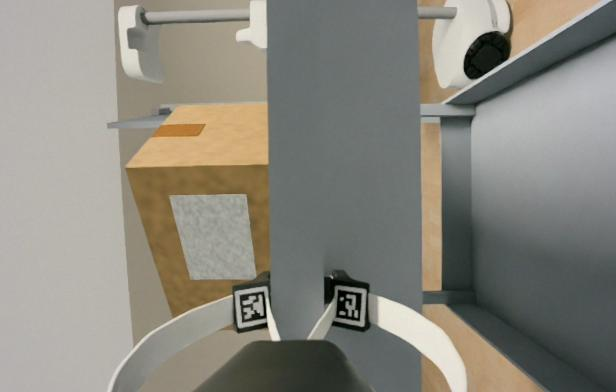

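Request:
move:
  blocking: false
  r2: {"joints":{"gripper_m":0.1}}

Request:
wait:
  seconds: 1.3

Request:
move:
  blocking: false
  r2: {"joints":{"arm_m":0.15}}

Request:
wait:
  seconds: 1

Request:
move:
  blocking: false
  r2: {"base":{"strafe_m":-0.02},"joints":{"wrist_roll_rad":0,"gripper_m":0.141}}

Request:
wait:
  seconds: 0.8

Request:
wait:
  seconds: 0.7
  cameras: ["r2_wrist_camera","r2_head_camera"]

Scene clock: 578.67 s.
move: r2 moving
r1: as last shown
r1.base_tilt: forward=-1.6 right=+1.2
r1.lidar_m: 1.06 0.47 1.79 2.93 3.01 0.91 1.11 2.87 1.91 1.74 1.80 1.51
r1.motor_effort: lift_m=+25(25) arm_m=+3(4) wheel_0=+15(15) wheel_1=+2(2) wheel_2=+3(3)
r1.servo_current: wrist_yaw_rad=52(65) wrist_pitch_rad=52(52) wrist_roll_rad=46(59) gripper_m=72(78)
r1.contact_limits: arm_m 0; translate_m 0.8
r1.wrist_depth_mm: - - 254 164 229 217 209 / - - 255 163 229 218 211 / - - 255 168 229 219 211 / - - 256 163 230 220 212 / - - 257 166 230 220 213 / - - 184 165 229 220 213 / - 1921 255 163 172 219 213
r2.base_odometry: x=-0.248 y=-0.789 heading=-2.052
r2.turned_by_wheels: +0.000
r2.turned_by_imu: +0.000
r2.base_tilt: forward=-0.7 right=+0.1
r2.lidar_m: 0.66 3.13 2.36 2.30 2.47 2.27 2.20 2.34 2.49 2.39 2.56 0.69
r2.base_status: not commanded
r2.joint_positions: lift_m=+0.681 arm_m=+0.250 wrist_yaw_rad=+0.003 wrist_pitch_rad=+0.001 wrist_roll_rad=+1.568 gripper_m=+0.009
r2.joint_status: gripper_m moving
r2.measured_speeds: all 0
r2.motor_effort: lift_m=+19(19) arm_m=+4(5) wheel_0=-1(1) wheel_1=-3(4) wheel_2=+4(4)
r2.servo_current: wrist_yaw_rad=52(52) wrist_pitch_rad=46(46) wrist_roll_rad=46(52) gripper_m=72(78)
r2.contact_limits: arm_m 0
r2.hand_pose: x=+0.7095 y=-0.0865 z=+0.8588 quat_wxyz=(+0.708, +0.706, +0.001, +0.001) (m; r2's base frame)
r2.wrist_depth_mm: - - - 175 235 1430 1160 / - - - 176 235 1537 - / - - 521 176 235 831 - / - - 477 177 236 854 - / - - 525 178 237 842 - / - - 189 178 183 - - / - - - - 238 1708 517
pictures: none

Scene clock: 579.97 s.
earlier move: r2 moving
r1.base_odometry: x=-2.058 y=+1.462 heading=-0.268
r1.turned_by_wheels: +0.000
r1.turned_by_imu: +0.000
r1.base_tilt: forward=-1.6 right=+1.2
r1.lidar_m: 1.07 0.48 1.79 2.95 3.02 0.89 1.06 2.87 1.91 1.75 1.79 1.50
r1.base_status: not commanded
r1.joint_positions: lift_m=+0.739 arm_m=+0.235 wrist_yaw_rad=+1.705 wrist_pitch_rad=+0.002 wrist_roll_rad=+0.000 gripper_m=-0.034
r1.joint_status: not commanded
r1.measured_speeds: all 0
r1.motor_effort: lift_m=+25(25) arm_m=+4(4) wheel_0=+15(16) wheel_1=+2(2) wheel_2=+3(3)
r1.servo_current: wrist_yaw_rad=52(65) wrist_pitch_rad=46(52) wrist_roll_rad=46(59) gripper_m=72(78)
r1.contact_limits: arm_m 0; translate_m 0.8
r1.hand_pose: x=+0.4538 y=+0.2975 z=+0.9171 quat_wxyz=(+0.658, -0.001, +0.001, +0.753) (m; r1's base frame)
r1.wrist_depth_mm: - - 254 164 228 216 209 / - - 255 164 229 218 211 / - - 256 168 229 219 211 / - - 255 163 230 220 211 / - - 257 166 231 220 212 / - - 184 166 228 220 213 / - 1983 254 163 172 218 214
r2.base_odometry: x=-0.248 y=-0.789 heading=-2.052
r2.turned_by_wheels: +0.000
r2.turned_by_imu: +0.000
r2.base_tilt: forward=-0.7 right=+0.1
r2.lidar_m: 0.66 3.12 2.36 2.31 2.48 2.28 2.22 2.36 2.49 2.39 2.55 0.69
r2.base_status: not commanded
r2.joint_positions: lift_m=+0.681 arm_m=+0.250 wrist_yaw_rad=+0.003 wrist_pitch_rad=+0.002 wrist_roll_rad=+1.568 gripper_m=+0.100
r2.joint_status: gripper_m moving
r2.measured_speeds: all 0
r2.motor_effort: lift_m=+19(19) arm_m=+4(5) wheel_0=-1(1) wheel_1=-3(4) wheel_2=+4(4)
r2.servo_current: wrist_yaw_rad=46(59) wrist_pitch_rad=39(46) wrist_roll_rad=46(65) gripper_m=52(111)
r2.contact_limits: arm_m 0
r2.hand_pose: x=+0.7095 y=-0.0866 z=+0.8585 quat_wxyz=(+0.708, +0.706, +0.002, +0.000) (m; r2's base frame)
r2.wrist_depth_mm: - - - 185 246 1464 1160 / - - - 186 246 1464 - / - - 549 187 247 842 - / - - 484 187 246 842 - / - - 525 187 247 842 - / - - 195 188 194 - - / - - - - - 1808 -
wait: 1.30 s; no rest
pictures: none

Scene clock: 580.47 s.
earlier move: r2 done
move: r2 moving
r1: as last shown
r1.base_tilt: forward=-1.6 right=+1.3
r1.lidar_m: 1.08 0.47 1.78 2.96 3.01 0.90 1.07 2.87 1.93 1.73 1.79 1.51
r1.motor_effort: lift_m=+25(25) arm_m=+4(4) wheel_0=+14(15) wheel_1=+2(2) wheel_2=+3(3)
r1.servo_current: wrist_yaw_rad=52(72) wrist_pitch_rad=46(46) wrist_roll_rad=39(65) gripper_m=72(78)
r1.contact_limits: arm_m 0; translate_m 0.8
r1.wrist_depth_mm: - - 254 164 228 217 209 / - - 255 163 229 219 210 / - - 255 168 230 220 211 / - - 256 164 230 219 212 / - - 256 167 230 220 213 / - - 184 165 228 220 212 / - 1921 255 163 172 218 213
r2.base_odometry: x=-0.248 y=-0.789 heading=-2.052
r2.turned_by_wheels: +0.000
r2.turned_by_imu: +0.000
r2.base_tilt: forward=-0.7 right=+0.1
r2.lidar_m: 0.65 3.17 2.40 2.30 2.45 2.28 2.19 2.35 2.50 2.41 2.55 0.69
r2.base_status: not commanded
r2.joint_positions: lift_m=+0.681 arm_m=+0.199 wrist_yaw_rad=+0.003 wrist_pitch_rad=+0.002 wrist_roll_rad=+1.568 gripper_m=+0.100
r2.joint_status: arm_m moving; the others done
r2.measured_speeds: translate_m=+0.000 strafe_m=+0.000 rotate_rad=+0.000 lift_m=+0.000 arm_m=-0.195 wrist_yaw_rad=+0.000 wrist_pitch_rad=+0.000 wrist_roll_rad=+0.000
r2.motor_effort: lift_m=+19(20) arm_m=-7(11) wheel_0=-1(1) wheel_1=-3(3) wheel_2=+4(4)
r2.servo_current: wrist_yaw_rad=59(59) wrist_pitch_rad=39(46) wrist_roll_rad=46(52) gripper_m=46(52)
r2.hand_pose: x=+0.6590 y=-0.0866 z=+0.8585 quat_wxyz=(+0.708, +0.706, +0.002, +0.000) (m; r2's base frame)
r2.wrist_depth_mm: - - - 228 287 1464 1160 / - - - 289 289 820 - / - - 585 290 289 - - / - - 525 289 290 - - / - - 574 232 291 - - / - - 195 231 193 - - / - - - - - 1921 -
pictures: none

Scene clock: 581.27 s.
earlier move: r2 done
r1.base_odometry: x=-2.058 y=+1.462 heading=-0.268
r1.turned_by_wheels: +0.000
r1.turned_by_imu: +0.000
r1.base_tilt: forward=-1.6 right=+1.2
r1.lidar_m: 1.08 0.48 1.76 2.95 2.98 0.90 1.05 2.88 1.90 1.74 1.77 1.49
r1.base_status: not commanded
r1.joint_positions: lift_m=+0.739 arm_m=+0.235 wrist_yaw_rad=+1.705 wrist_pitch_rad=+0.002 wrist_roll_rad=+0.000 gripper_m=-0.034
r1.joint_status: not commanded
r1.measured_speeds: all 0
r1.motor_effort: lift_m=+25(25) arm_m=+4(4) wheel_0=+14(15) wheel_1=+2(2) wheel_2=+3(3)
r1.servo_current: wrist_yaw_rad=65(72) wrist_pitch_rad=46(52) wrist_roll_rad=52(72) gripper_m=72(78)
r1.contact_limits: arm_m 0; translate_m 0.8
r1.hand_pose: x=+0.4538 y=+0.2975 z=+0.9171 quat_wxyz=(+0.658, -0.001, +0.001, +0.753) (m; r1's base frame)
r1.wrist_depth_mm: - - 254 163 229 216 209 / - - 254 163 229 217 211 / - - 256 168 230 219 211 / - - 257 163 231 219 211 / - - 257 166 231 220 212 / - - 183 166 228 220 213 / - 1983 255 163 172 218 213
r2.base_odometry: x=-0.248 y=-0.789 heading=-2.052
r2.turned_by_wheels: +0.000
r2.turned_by_imu: +0.000
r2.base_tilt: forward=-0.7 right=+0.0
r2.lidar_m: 0.65 3.14 2.39 2.29 2.46 2.29 2.21 2.34 2.48 2.41 2.56 0.70
r2.base_status: not commanded
r2.joint_positions: lift_m=+0.681 arm_m=+0.150 wrist_yaw_rad=+0.003 wrist_pitch_rad=+0.002 wrist_roll_rad=+1.568 gripper_m=+0.100
r2.joint_status: all done
r2.measured_speeds: all 0
r2.motor_effort: lift_m=+19(20) arm_m=-6(11) wheel_0=-1(1) wheel_1=-3(4) wheel_2=+4(4)
r2.servo_current: wrist_yaw_rad=52(59) wrist_pitch_rad=46(46) wrist_roll_rad=52(59) gripper_m=46(52)
r2.hand_pose: x=+0.6097 y=-0.0866 z=+0.8585 quat_wxyz=(+0.708, +0.706, +0.002, +0.000) (m; r2's base frame)
r2.wrist_depth_mm: - - - 314 351 370 353 / - - - 345 1863 1576 - / - - 668 347 917 - - / - - 580 347 946 - - / - - 627 347 345 - - / - - 193 289 194 - - / - - - - - 1863 -
wait: 0.80 of 1 s (r2 has come to rest)
pictures: none

Scene clock: 581.77 s.
move: r2 moving
r1: as last shown
r1.lidar_m: 1.06 0.47 1.80 2.96 3.00 0.90 1.08 2.88 1.88 1.74 1.78 1.51
r1.motor_effort: lift_m=+25(25) arm_m=+4(4) wheel_0=+15(15) wheel_1=+2(2) wheel_2=+3(3)
r1.servo_current: wrist_yaw_rad=59(65) wrist_pitch_rad=46(46) wrist_roll_rad=52(65) gripper_m=72(72)
r1.contact_limits: arm_m 0; translate_m 0.8
r1.wrist_depth_mm: - - 254 164 229 217 209 / - - 254 163 229 218 211 / - - 254 168 230 219 211 / - - 257 163 231 220 211 / - - 258 166 231 220 213 / - - 184 166 229 221 212 / - 1921 255 163 171 218 213
r2.base_odometry: x=-0.266 y=-0.780 heading=-2.051
r2.turned_by_wheels: +0.000
r2.turned_by_imu: +0.000
r2.base_tilt: forward=-0.7 right=+0.1
r2.lidar_m: 0.66 3.18 2.42 2.30 2.49 2.26 2.22 2.34 2.45 2.39 2.54 0.70
r2.base_status: strafe_m moving
r2.joint_positions: lift_m=+0.681 arm_m=+0.150 wrist_yaw_rad=+0.003 wrist_pitch_rad=+0.002 wrist_roll_rad=+0.981 gripper_m=+0.115
r2.joint_status: wrist_roll_rad moving; gripper_m moving
r2.measured_speeds: translate_m=+0.000 strafe_m=-0.013 rotate_rad=+0.000 lift_m=+0.000 arm_m=+0.000 wrist_yaw_rad=+0.000 wrist_pitch_rad=+0.000 wrist_roll_rad=-1.820
r2.motor_effort: lift_m=+19(19) arm_m=-7(7) wheel_0=+4(9) wheel_1=-2(11) wheel_2=-1(3)
r2.servo_current: wrist_yaw_rad=52(52) wrist_pitch_rad=39(46) wrist_roll_rad=85(111) gripper_m=117(117)
r2.hand_pose: x=+0.6097 y=-0.0866 z=+0.8585 quat_wxyz=(+0.882, +0.471, +0.002, +0.001) (m; r2's base frame)
r2.wrist_depth_mm: - - - - - - - / - - - - 345 345 1808 / - - 585 654 343 359 353 / - - 627 574 345 1661 1366 / - - 676 347 349 - - / - - 200 347 189 - - / - - - - - - -
pictures: none

Scene clock: 582.57 s.
earlier move: r2 moving
r1.base_odometry: x=-2.058 y=+1.462 heading=-0.268
r1.turned_by_wheels: +0.000
r1.turned_by_imu: +0.000
r1.base_tilt: forward=-1.6 right=+1.2
r1.lidar_m: 1.06 0.47 1.78 2.94 3.00 0.91 1.10 2.86 1.92 1.76 1.78 1.50
r1.base_status: not commanded
r1.joint_positions: lift_m=+0.739 arm_m=+0.235 wrist_yaw_rad=+1.705 wrist_pitch_rad=+0.002 wrist_roll_rad=+0.000 gripper_m=-0.034
r1.joint_status: not commanded
r1.measured_speeds: all 0
r1.motor_effort: lift_m=+25(25) arm_m=+4(4) wheel_0=+14(15) wheel_1=+2(2) wheel_2=+3(3)
r1.servo_current: wrist_yaw_rad=52(65) wrist_pitch_rad=39(46) wrist_roll_rad=39(65) gripper_m=72(78)
r1.contact_limits: arm_m 0; translate_m 0.8
r1.hand_pose: x=+0.4538 y=+0.2975 z=+0.9171 quat_wxyz=(+0.658, -0.001, +0.001, +0.753) (m; r1's base frame)
r1.wrist_depth_mm: - - 252 164 228 217 209 / - - 255 163 229 218 210 / - - 256 168 229 220 211 / - - 257 163 231 220 212 / - - 258 167 232 220 213 / - - 184 166 229 222 212 / - 1921 255 163 172 218 213
r2.base_odometry: x=-0.266 y=-0.780 heading=-2.051
r2.turned_by_wheels: +0.000
r2.turned_by_imu: +0.000
r2.base_tilt: forward=-0.7 right=+0.1
r2.lidar_m: 0.64 3.19 2.42 2.31 2.48 2.27 2.20 2.35 2.46 2.40 2.55 0.68
r2.base_status: done
r2.joint_positions: lift_m=+0.681 arm_m=+0.150 wrist_yaw_rad=+0.003 wrist_pitch_rad=+0.002 wrist_roll_rad=+0.002 gripper_m=+0.141
r2.joint_status: wrist_roll_rad moving; gripper_m moving
r2.measured_speeds: translate_m=+0.000 strafe_m=+0.000 rotate_rad=+0.000 lift_m=+0.000 arm_m=+0.000 wrist_yaw_rad=+0.000 wrist_pitch_rad=+0.000 wrist_roll_rad=-0.001
r2.motor_effort: lift_m=+19(19) arm_m=-7(7) wheel_0=+2(9) wheel_1=+0(11) wheel_2=+0(3)
r2.servo_current: wrist_yaw_rad=59(59) wrist_pitch_rad=33(46) wrist_roll_rad=26(111) gripper_m=52(117)
r2.hand_pose: x=+0.6097 y=-0.0866 z=+0.8585 quat_wxyz=(+1.000, +0.001, +0.001, +0.001) (m; r2's base frame)
r2.wrist_depth_mm: - - - - - - - / - - - 640 - - - / - - 707 597 715 - - / - - 715 609 654 - - / 355 293 290 290 286 282 282 / - 218 351 347 343 342 317 / 1921 1708 1808 - - 1537 1708
wait: 0.80 s; no rest
pictures: none

Scene clock: 582.77 s.
earlier move: r2 done
r1.base_odometry: x=-2.058 y=+1.462 heading=-0.268
r1.turned_by_wheels: +0.000
r1.turned_by_imu: +0.000
r1.base_tilt: forward=-1.6 right=+1.2
r1.lidar_m: 1.07 0.48 1.77 2.94 3.00 0.89 1.08 2.86 1.92 1.74 1.78 1.52
r1.base_status: not commanded
r1.joint_positions: lift_m=+0.739 arm_m=+0.235 wrist_yaw_rad=+1.705 wrist_pitch_rad=+0.002 wrist_roll_rad=+0.000 gripper_m=-0.034
r1.joint_status: not commanded
r1.measured_speeds: all 0
r1.motor_effort: lift_m=+25(25) arm_m=+3(4) wheel_0=+15(15) wheel_1=+2(2) wheel_2=+3(3)
r1.servo_current: wrist_yaw_rad=72(72) wrist_pitch_rad=39(46) wrist_roll_rad=39(65) gripper_m=72(78)
r1.contact_limits: arm_m 0; translate_m 0.8
r1.hand_pose: x=+0.4538 y=+0.2975 z=+0.9171 quat_wxyz=(+0.658, -0.001, +0.001, +0.753) (m; r1's base frame)
r1.wrist_depth_mm: - - 255 164 228 217 210 / - - 254 163 229 218 210 / - - 255 168 230 218 211 / - - 255 163 231 220 211 / - - 258 167 232 220 213 / - - 184 166 228 220 213 / - 1921 256 163 172 219 213
r2.base_odometry: x=-0.266 y=-0.780 heading=-2.051
r2.turned_by_wheels: +0.000
r2.turned_by_imu: +0.000
r2.base_tilt: forward=-0.7 right=+0.0
r2.lidar_m: 0.64 3.16 2.41 2.32 2.48 2.28 2.22 2.36 2.45 2.39 2.53 0.68
r2.base_status: done
r2.joint_positions: lift_m=+0.681 arm_m=+0.150 wrist_yaw_rad=+0.003 wrist_pitch_rad=+0.002 wrist_roll_rad=+0.002 gripper_m=+0.141
r2.joint_status: all done
r2.measured_speeds: all 0
r2.motor_effort: lift_m=+19(19) arm_m=-7(7) wheel_0=+2(9) wheel_1=-1(11) wheel_2=+0(3)
r2.servo_current: wrist_yaw_rad=33(59) wrist_pitch_rad=46(46) wrist_roll_rad=39(111) gripper_m=46(117)
r2.hand_pose: x=+0.6097 y=-0.0866 z=+0.8585 quat_wxyz=(+1.000, +0.001, +0.001, +0.001) (m; r2's base frame)
r2.wrist_depth_mm: - - - - - - - / - - - 647 - - - / - - 707 603 707 - - / - - 707 609 654 - - / 319 293 290 290 286 282 281 / - 218 351 347 347 342 343 / 1921 1756 1863 - - 1537 1808
wait: 0.20 of 0.7 s (r2 has come to rest)
pictures: r2_head_camera, r2_wrist_camera
Images, in order (width x height): r2_head_camera 420x560, r2_wrist_camera 616x392.

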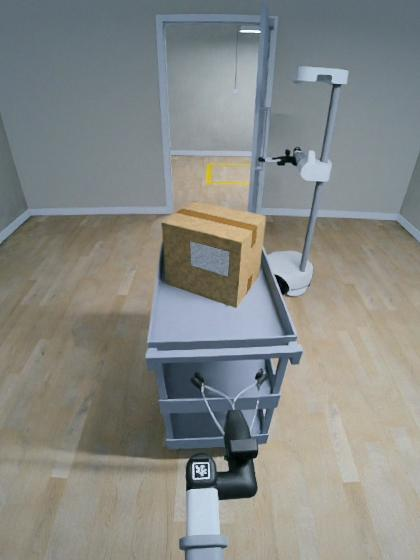

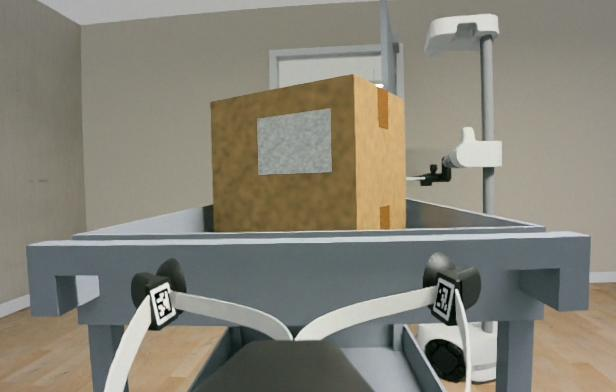

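Request:
move:
  blocking: false
  r2: {"base":{"translate_m":0.30},"joints":{"arm_m":0.22,"wrist_yaw_rad":-0.02},"pace":"slow"}

Request:
wait:
  seconds: 1.5

Request:
wait:
  seconds: 2.7
  cameras: ["r2_wrist_camera","r2_head_camera"]

Scene clock: 590.47 s.
move: r2 moving
r1: as last shown
r1.base_tilt: forward=-1.6 right=+1.3
r1.lidar_m: 1.06 0.47 1.79 2.96 3.01 0.91 1.09 2.87 1.93 1.73 1.79 1.49
r1.motor_effort: lift_m=+25(25) arm_m=+4(4) wheel_0=+15(15) wheel_1=+2(2) wheel_2=+3(3)
r1.servo_current: wrist_yaw_rad=59(59) wrist_pitch_rad=46(46) wrist_roll_rad=52(65) gripper_m=78(78)
r1.contact_limits: arm_m 0; translate_m 0.8
r1.wrist_depth_mm: - - 255 164 228 216 209 / - - 254 163 229 217 211 / - - 255 168 230 220 211 / - - 256 163 231 219 212 / - - 257 167 232 219 212 / - - 185 166 228 221 213 / - 1921 255 163 172 218 214
r2.base_odometry: x=-0.272 y=-0.791 heading=-2.051
r2.turned_by_wheels: +0.000
r2.turned_by_imu: +0.001
r2.base_tilt: forward=-0.7 right=+0.1
r2.lidar_m: 0.65 3.19 2.42 2.31 2.48 2.29 2.23 2.34 2.46 2.37 2.54 0.69
r2.base_status: translate_m moving
r2.joint_positions: lift_m=+0.681 arm_m=+0.162 wrist_yaw_rad=-0.017 wrist_pitch_rad=+0.002 wrist_roll_rad=+0.002 gripper_m=+0.141
r2.joint_status: arm_m moving; wrist_yaw_rad moving
r2.measured_speeds: translate_m=+0.048 strafe_m=+0.000 rotate_rad=-0.002 lift_m=+0.000 arm_m=+0.049 wrist_yaw_rad=+0.000 wrist_pitch_rad=+0.000 wrist_roll_rad=+0.000
r2.motor_effort: lift_m=+19(19) arm_m=+6(12) wheel_0=+7(9) wheel_1=+5(7) wheel_2=-9(11)
r2.servo_current: wrist_yaw_rad=72(85) wrist_pitch_rad=39(46) wrist_roll_rad=65(65) gripper_m=52(59)
r2.hand_pose: x=+0.6202 y=-0.0924 z=+0.8585 quat_wxyz=(+1.000, +0.001, +0.001, -0.009) (m; r2's base frame)
r2.wrist_depth_mm: - - - - - - - / - - - 597 - - - / - - 668 569 723 - - / - - 683 580 668 - - / 268 271 267 267 267 266 266 / 306 218 330 327 199 322 304 / 1808 1808 1808 - - 1499 1756
pictures: none

Scene clock: 591.97 s.
earlier move: r2 moving
r1.base_odometry: x=-2.058 y=+1.462 heading=-0.268
r1.turned_by_wheels: +0.000
r1.turned_by_imu: +0.000
r1.base_tilt: forward=-1.6 right=+1.3
r1.lidar_m: 1.08 0.48 1.79 2.94 3.00 0.75 1.05 2.87 1.93 1.75 1.78 1.51
r1.base_status: not commanded
r1.joint_positions: lift_m=+0.739 arm_m=+0.235 wrist_yaw_rad=+1.705 wrist_pitch_rad=+0.002 wrist_roll_rad=+0.000 gripper_m=-0.034
r1.joint_status: not commanded
r1.measured_speeds: all 0
r1.motor_effort: lift_m=+25(25) arm_m=+4(4) wheel_0=+15(15) wheel_1=+2(2) wheel_2=+3(3)
r1.servo_current: wrist_yaw_rad=65(78) wrist_pitch_rad=39(52) wrist_roll_rad=59(65) gripper_m=72(78)
r1.contact_limits: arm_m 0; translate_m 0.8
r1.hand_pose: x=+0.4538 y=+0.2975 z=+0.9171 quat_wxyz=(+0.658, -0.001, +0.001, +0.753) (m; r1's base frame)
r1.wrist_depth_mm: - - 254 164 228 217 209 / - - 254 163 229 218 210 / - - 256 168 229 218 211 / - - 256 163 230 220 212 / - - 257 166 231 220 213 / - - 184 166 229 220 212 / - 1983 254 163 172 217 213
r2.base_odometry: x=-0.335 y=-0.913 heading=-2.051
r2.turned_by_wheels: +0.000
r2.turned_by_imu: +0.007
r2.base_tilt: forward=-0.7 right=+0.0
r2.lidar_m: 0.69 3.13 2.38 2.33 2.44 2.44 2.37 2.52 2.48 2.41 2.58 0.73
r2.base_status: translate_m moving
r2.joint_positions: lift_m=+0.681 arm_m=+0.220 wrist_yaw_rad=-0.022 wrist_pitch_rad=+0.002 wrist_roll_rad=+0.002 gripper_m=+0.141
r2.joint_status: all done
r2.measured_speeds: translate_m=+0.098 strafe_m=+0.001 rotate_rad=+0.001 lift_m=+0.000 arm_m=+0.000 wrist_yaw_rad=+0.000 wrist_pitch_rad=+0.000 wrist_roll_rad=-0.004
r2.motor_effort: lift_m=+19(20) arm_m=+7(17) wheel_0=+3(15) wheel_1=+5(12) wheel_2=-10(20)
r2.servo_current: wrist_yaw_rad=46(104) wrist_pitch_rad=39(46) wrist_roll_rad=52(65) gripper_m=59(59)
r2.hand_pose: x=+0.6771 y=-0.0938 z=+0.8585 quat_wxyz=(+1.000, +0.001, +0.001, -0.011) (m; r2's base frame)
r2.wrist_depth_mm: - - - - - - - / - - - 569 1863 - - / - - 668 564 615 - - / - - 668 569 564 - - / 259 257 251 246 240 237 236 / 253 245 243 242 239 236 297 / 1756 1708 1661 - - 1336 307
wait: 1.50 s; no rest
pictures: none

Scene clock: 594.23 s.
earlier move: r2 done
r1.base_odometry: x=-2.058 y=+1.462 heading=-0.268
r1.turned_by_wheels: +0.000
r1.turned_by_imu: +0.000
r1.base_tilt: forward=-1.6 right=+1.2
r1.lidar_m: 1.07 0.48 1.76 2.96 0.84 0.67 1.10 2.87 1.91 1.76 1.79 1.49
r1.base_status: not commanded
r1.joint_positions: lift_m=+0.739 arm_m=+0.235 wrist_yaw_rad=+1.705 wrist_pitch_rad=+0.002 wrist_roll_rad=+0.000 gripper_m=-0.034
r1.joint_status: not commanded
r1.measured_speeds: all 0
r1.motor_effort: lift_m=+25(25) arm_m=+4(4) wheel_0=+15(15) wheel_1=+2(2) wheel_2=+3(3)
r1.servo_current: wrist_yaw_rad=46(98) wrist_pitch_rad=46(52) wrist_roll_rad=39(78) gripper_m=72(78)
r1.contact_limits: arm_m 0; translate_m 0.8
r1.hand_pose: x=+0.4538 y=+0.2975 z=+0.9171 quat_wxyz=(+0.658, -0.001, +0.001, +0.753) (m; r1's base frame)
r1.wrist_depth_mm: - - 252 164 228 218 208 / - - 254 163 229 217 211 / - - 256 169 229 219 211 / - - 256 163 232 220 212 / - - 257 166 231 220 211 / - - 183 166 228 220 213 / - 1983 254 163 171 217 213
r2.base_odometry: x=-0.405 y=-1.046 heading=-2.051
r2.turned_by_wheels: +0.000
r2.turned_by_imu: +0.001
r2.base_tilt: forward=-0.7 right=+0.1
r2.lidar_m: 0.67 3.09 2.41 2.32 2.49 2.59 2.52 2.70 2.46 2.42 2.53 0.76
r2.base_status: done
r2.joint_positions: lift_m=+0.681 arm_m=+0.220 wrist_yaw_rad=-0.020 wrist_pitch_rad=+0.002 wrist_roll_rad=+0.002 gripper_m=+0.141
r2.joint_status: all done
r2.measured_speeds: all 0
r2.motor_effort: lift_m=+19(20) arm_m=+7(17) wheel_0=+5(15) wheel_1=+3(12) wheel_2=-6(20)
r2.servo_current: wrist_yaw_rad=52(104) wrist_pitch_rad=46(46) wrist_roll_rad=33(65) gripper_m=46(59)
r2.hand_pose: x=+0.6772 y=-0.0932 z=+0.8585 quat_wxyz=(+1.000, +0.001, +0.001, -0.010) (m; r2's base frame)
r2.wrist_depth_mm: - - - - - - - / - - - 549 - - - / - - 634 539 - - - / - - 640 544 654 - - / 260 257 253 246 241 238 237 / 306 207 241 300 239 204 245 / 317 1808 - - - 1308 1808
wait: 2.27 of 2.7 s (r2 has come to rest)
pictures: r2_head_camera, r2_wrist_camera
Images, in order (width x height): r2_head_camera 420x560, r2_wrist_camera 616x392.

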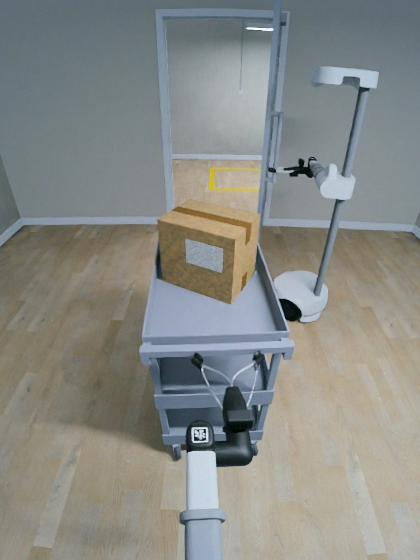

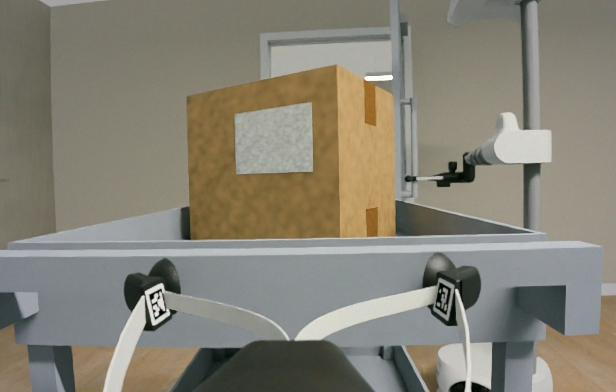

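Request:
move:
  blocking: false
  r2: {"base":{"translate_m":0.35},"pace":"slow"}

Request:
wait:
  seconds: 4.5
  cameras: ["r2_wrist_camera","r2_head_camera"]

Scene clock: 600.03 s.
move: r2 moving
r1: as last shown
r1.lidar_m: 1.12 0.48 1.78 2.96 0.78 0.65 1.16 2.89 1.93 1.76 1.78 1.52
r1.servo_current: wrist_yaw_rad=33(78) wrist_pitch_rad=39(52) wrist_roll_rad=52(59) gripper_m=65(78)
r1.contact_limits: arm_m 0; translate_m 0.8
r1.wrist_depth_mm: - - 254 164 228 216 210 / - - 254 163 231 219 211 / - - 256 168 229 218 211 / - - 256 163 230 220 212 / - - 257 167 230 220 212 / - - 183 166 229 220 213 / - 1921 254 163 172 217 213
r2.base_odometry: x=-0.410 y=-1.057 heading=-2.051
r2.turned_by_wheels: +0.001
r2.turned_by_imu: +0.001
r2.base_tilt: forward=-0.7 right=+0.1
r2.lidar_m: 0.69 3.14 2.40 2.30 2.50 2.60 2.53 2.68 2.50 2.42 2.59 0.74
r2.base_status: translate_m moving
r2.joint_positions: lift_m=+0.681 arm_m=+0.220 wrist_yaw_rad=-0.020 wrist_pitch_rad=+0.002 wrist_roll_rad=+0.002 gripper_m=+0.141
r2.joint_status: not commanded
r2.measured_speeds: translate_m=+0.049 strafe_m=+0.000 rotate_rad=+0.003 lift_m=+0.000 arm_m=+0.000 wrist_yaw_rad=+0.000 wrist_pitch_rad=+0.000 wrist_roll_rad=+0.000
r2.motor_effort: lift_m=+19(19) arm_m=+7(8) wheel_0=+13(13) wheel_1=+7(7) wheel_2=-9(12)
r2.servo_current: wrist_yaw_rad=46(52) wrist_pitch_rad=39(46) wrist_roll_rad=46(52) gripper_m=46(52)
r2.hand_pose: x=+0.6772 y=-0.0932 z=+0.8585 quat_wxyz=(+1.000, +0.001, +0.001, -0.010) (m; r2's base frame)
r2.wrist_depth_mm: - - - - - - - / - - - 544 - - - / - - 627 535 - - - / - - 634 544 668 - - / 259 257 253 246 239 238 237 / 306 208 242 301 240 205 241 / 319 1756 - - - 1281 1661
pictures: none

Scene clock: 604.30 s.
earlier move: r2 done
r1.base_odometry: x=-2.058 y=+1.462 heading=-0.268
r1.turned_by_wheels: +0.000
r1.turned_by_imu: +0.000
r1.base_tilt: forward=-1.6 right=+1.2
r1.lidar_m: 1.04 0.48 1.82 2.96 0.51 0.64 1.48 2.86 1.94 1.74 1.78 1.51
r1.base_status: not commanded
r1.joint_positions: lift_m=+0.739 arm_m=+0.235 wrist_yaw_rad=+1.705 wrist_pitch_rad=+0.002 wrist_roll_rad=+0.000 gripper_m=-0.034
r1.joint_status: not commanded
r1.measured_speeds: all 0
r1.motor_effort: lift_m=+25(25) arm_m=+4(4) wheel_0=+14(16) wheel_1=+2(2) wheel_2=+3(3)
r1.servo_current: wrist_yaw_rad=52(78) wrist_pitch_rad=39(52) wrist_roll_rad=39(59) gripper_m=65(78)
r1.contact_limits: arm_m 0; translate_m 0.8
r1.hand_pose: x=+0.4538 y=+0.2975 z=+0.9171 quat_wxyz=(+0.658, -0.001, +0.001, +0.753) (m; r1's base frame)
r1.wrist_depth_mm: - - 254 164 228 216 210 / - - 254 163 229 219 211 / - - 256 168 229 220 211 / - - 256 163 231 220 212 / - - 257 166 231 221 212 / - - 183 166 228 220 213 / - - 255 163 172 218 212
r2.base_odometry: x=-0.566 y=-1.356 heading=-2.051
r2.turned_by_wheels: +0.000
r2.turned_by_imu: +0.001
r2.base_tilt: forward=-0.7 right=+0.1
r2.lidar_m: 0.68 0.73 2.37 2.30 2.42 2.94 2.87 3.04 2.50 2.42 2.60 0.77
r2.base_status: done
r2.joint_positions: lift_m=+0.681 arm_m=+0.220 wrist_yaw_rad=-0.020 wrist_pitch_rad=+0.002 wrist_roll_rad=+0.002 gripper_m=+0.141
r2.joint_status: not commanded
r2.measured_speeds: all 0
r2.motor_effort: lift_m=+19(19) arm_m=+7(8) wheel_0=+5(13) wheel_1=+6(8) wheel_2=-5(12)
r2.servo_current: wrist_yaw_rad=52(59) wrist_pitch_rad=39(52) wrist_roll_rad=46(65) gripper_m=52(59)
r2.hand_pose: x=+0.6773 y=-0.0932 z=+0.8585 quat_wxyz=(+1.000, +0.001, +0.001, -0.010) (m; r2's base frame)
r2.wrist_depth_mm: - - - - - - - / - - 640 564 - - - / - - 591 544 - - - / - - 603 544 1499 - - / 259 257 254 248 240 238 - / 309 245 243 242 240 238 - / 1863 1808 - - - 309 1756
wait: 4.27 of 4.5 s (r2 has come to rest)
pictures: r2_head_camera, r2_wrist_camera
Images, in order (width x height): r2_head_camera 420x560, r2_wrist_camera 616x392.

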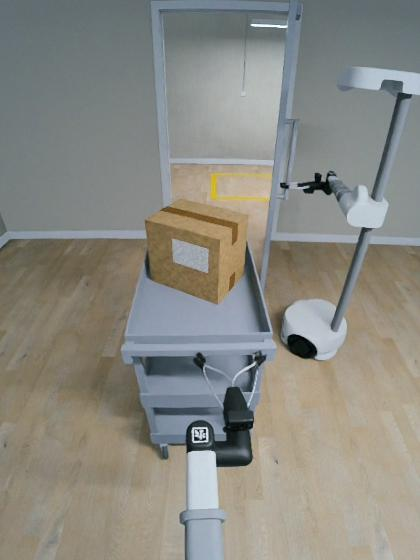

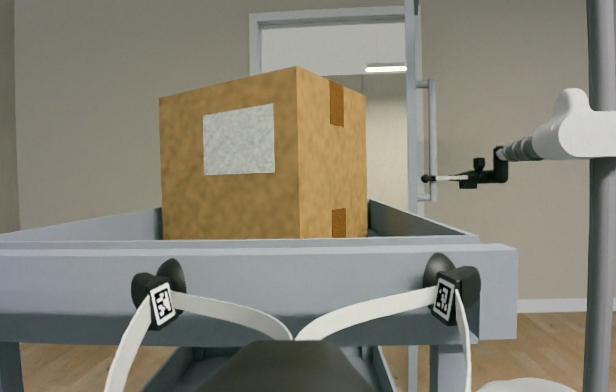

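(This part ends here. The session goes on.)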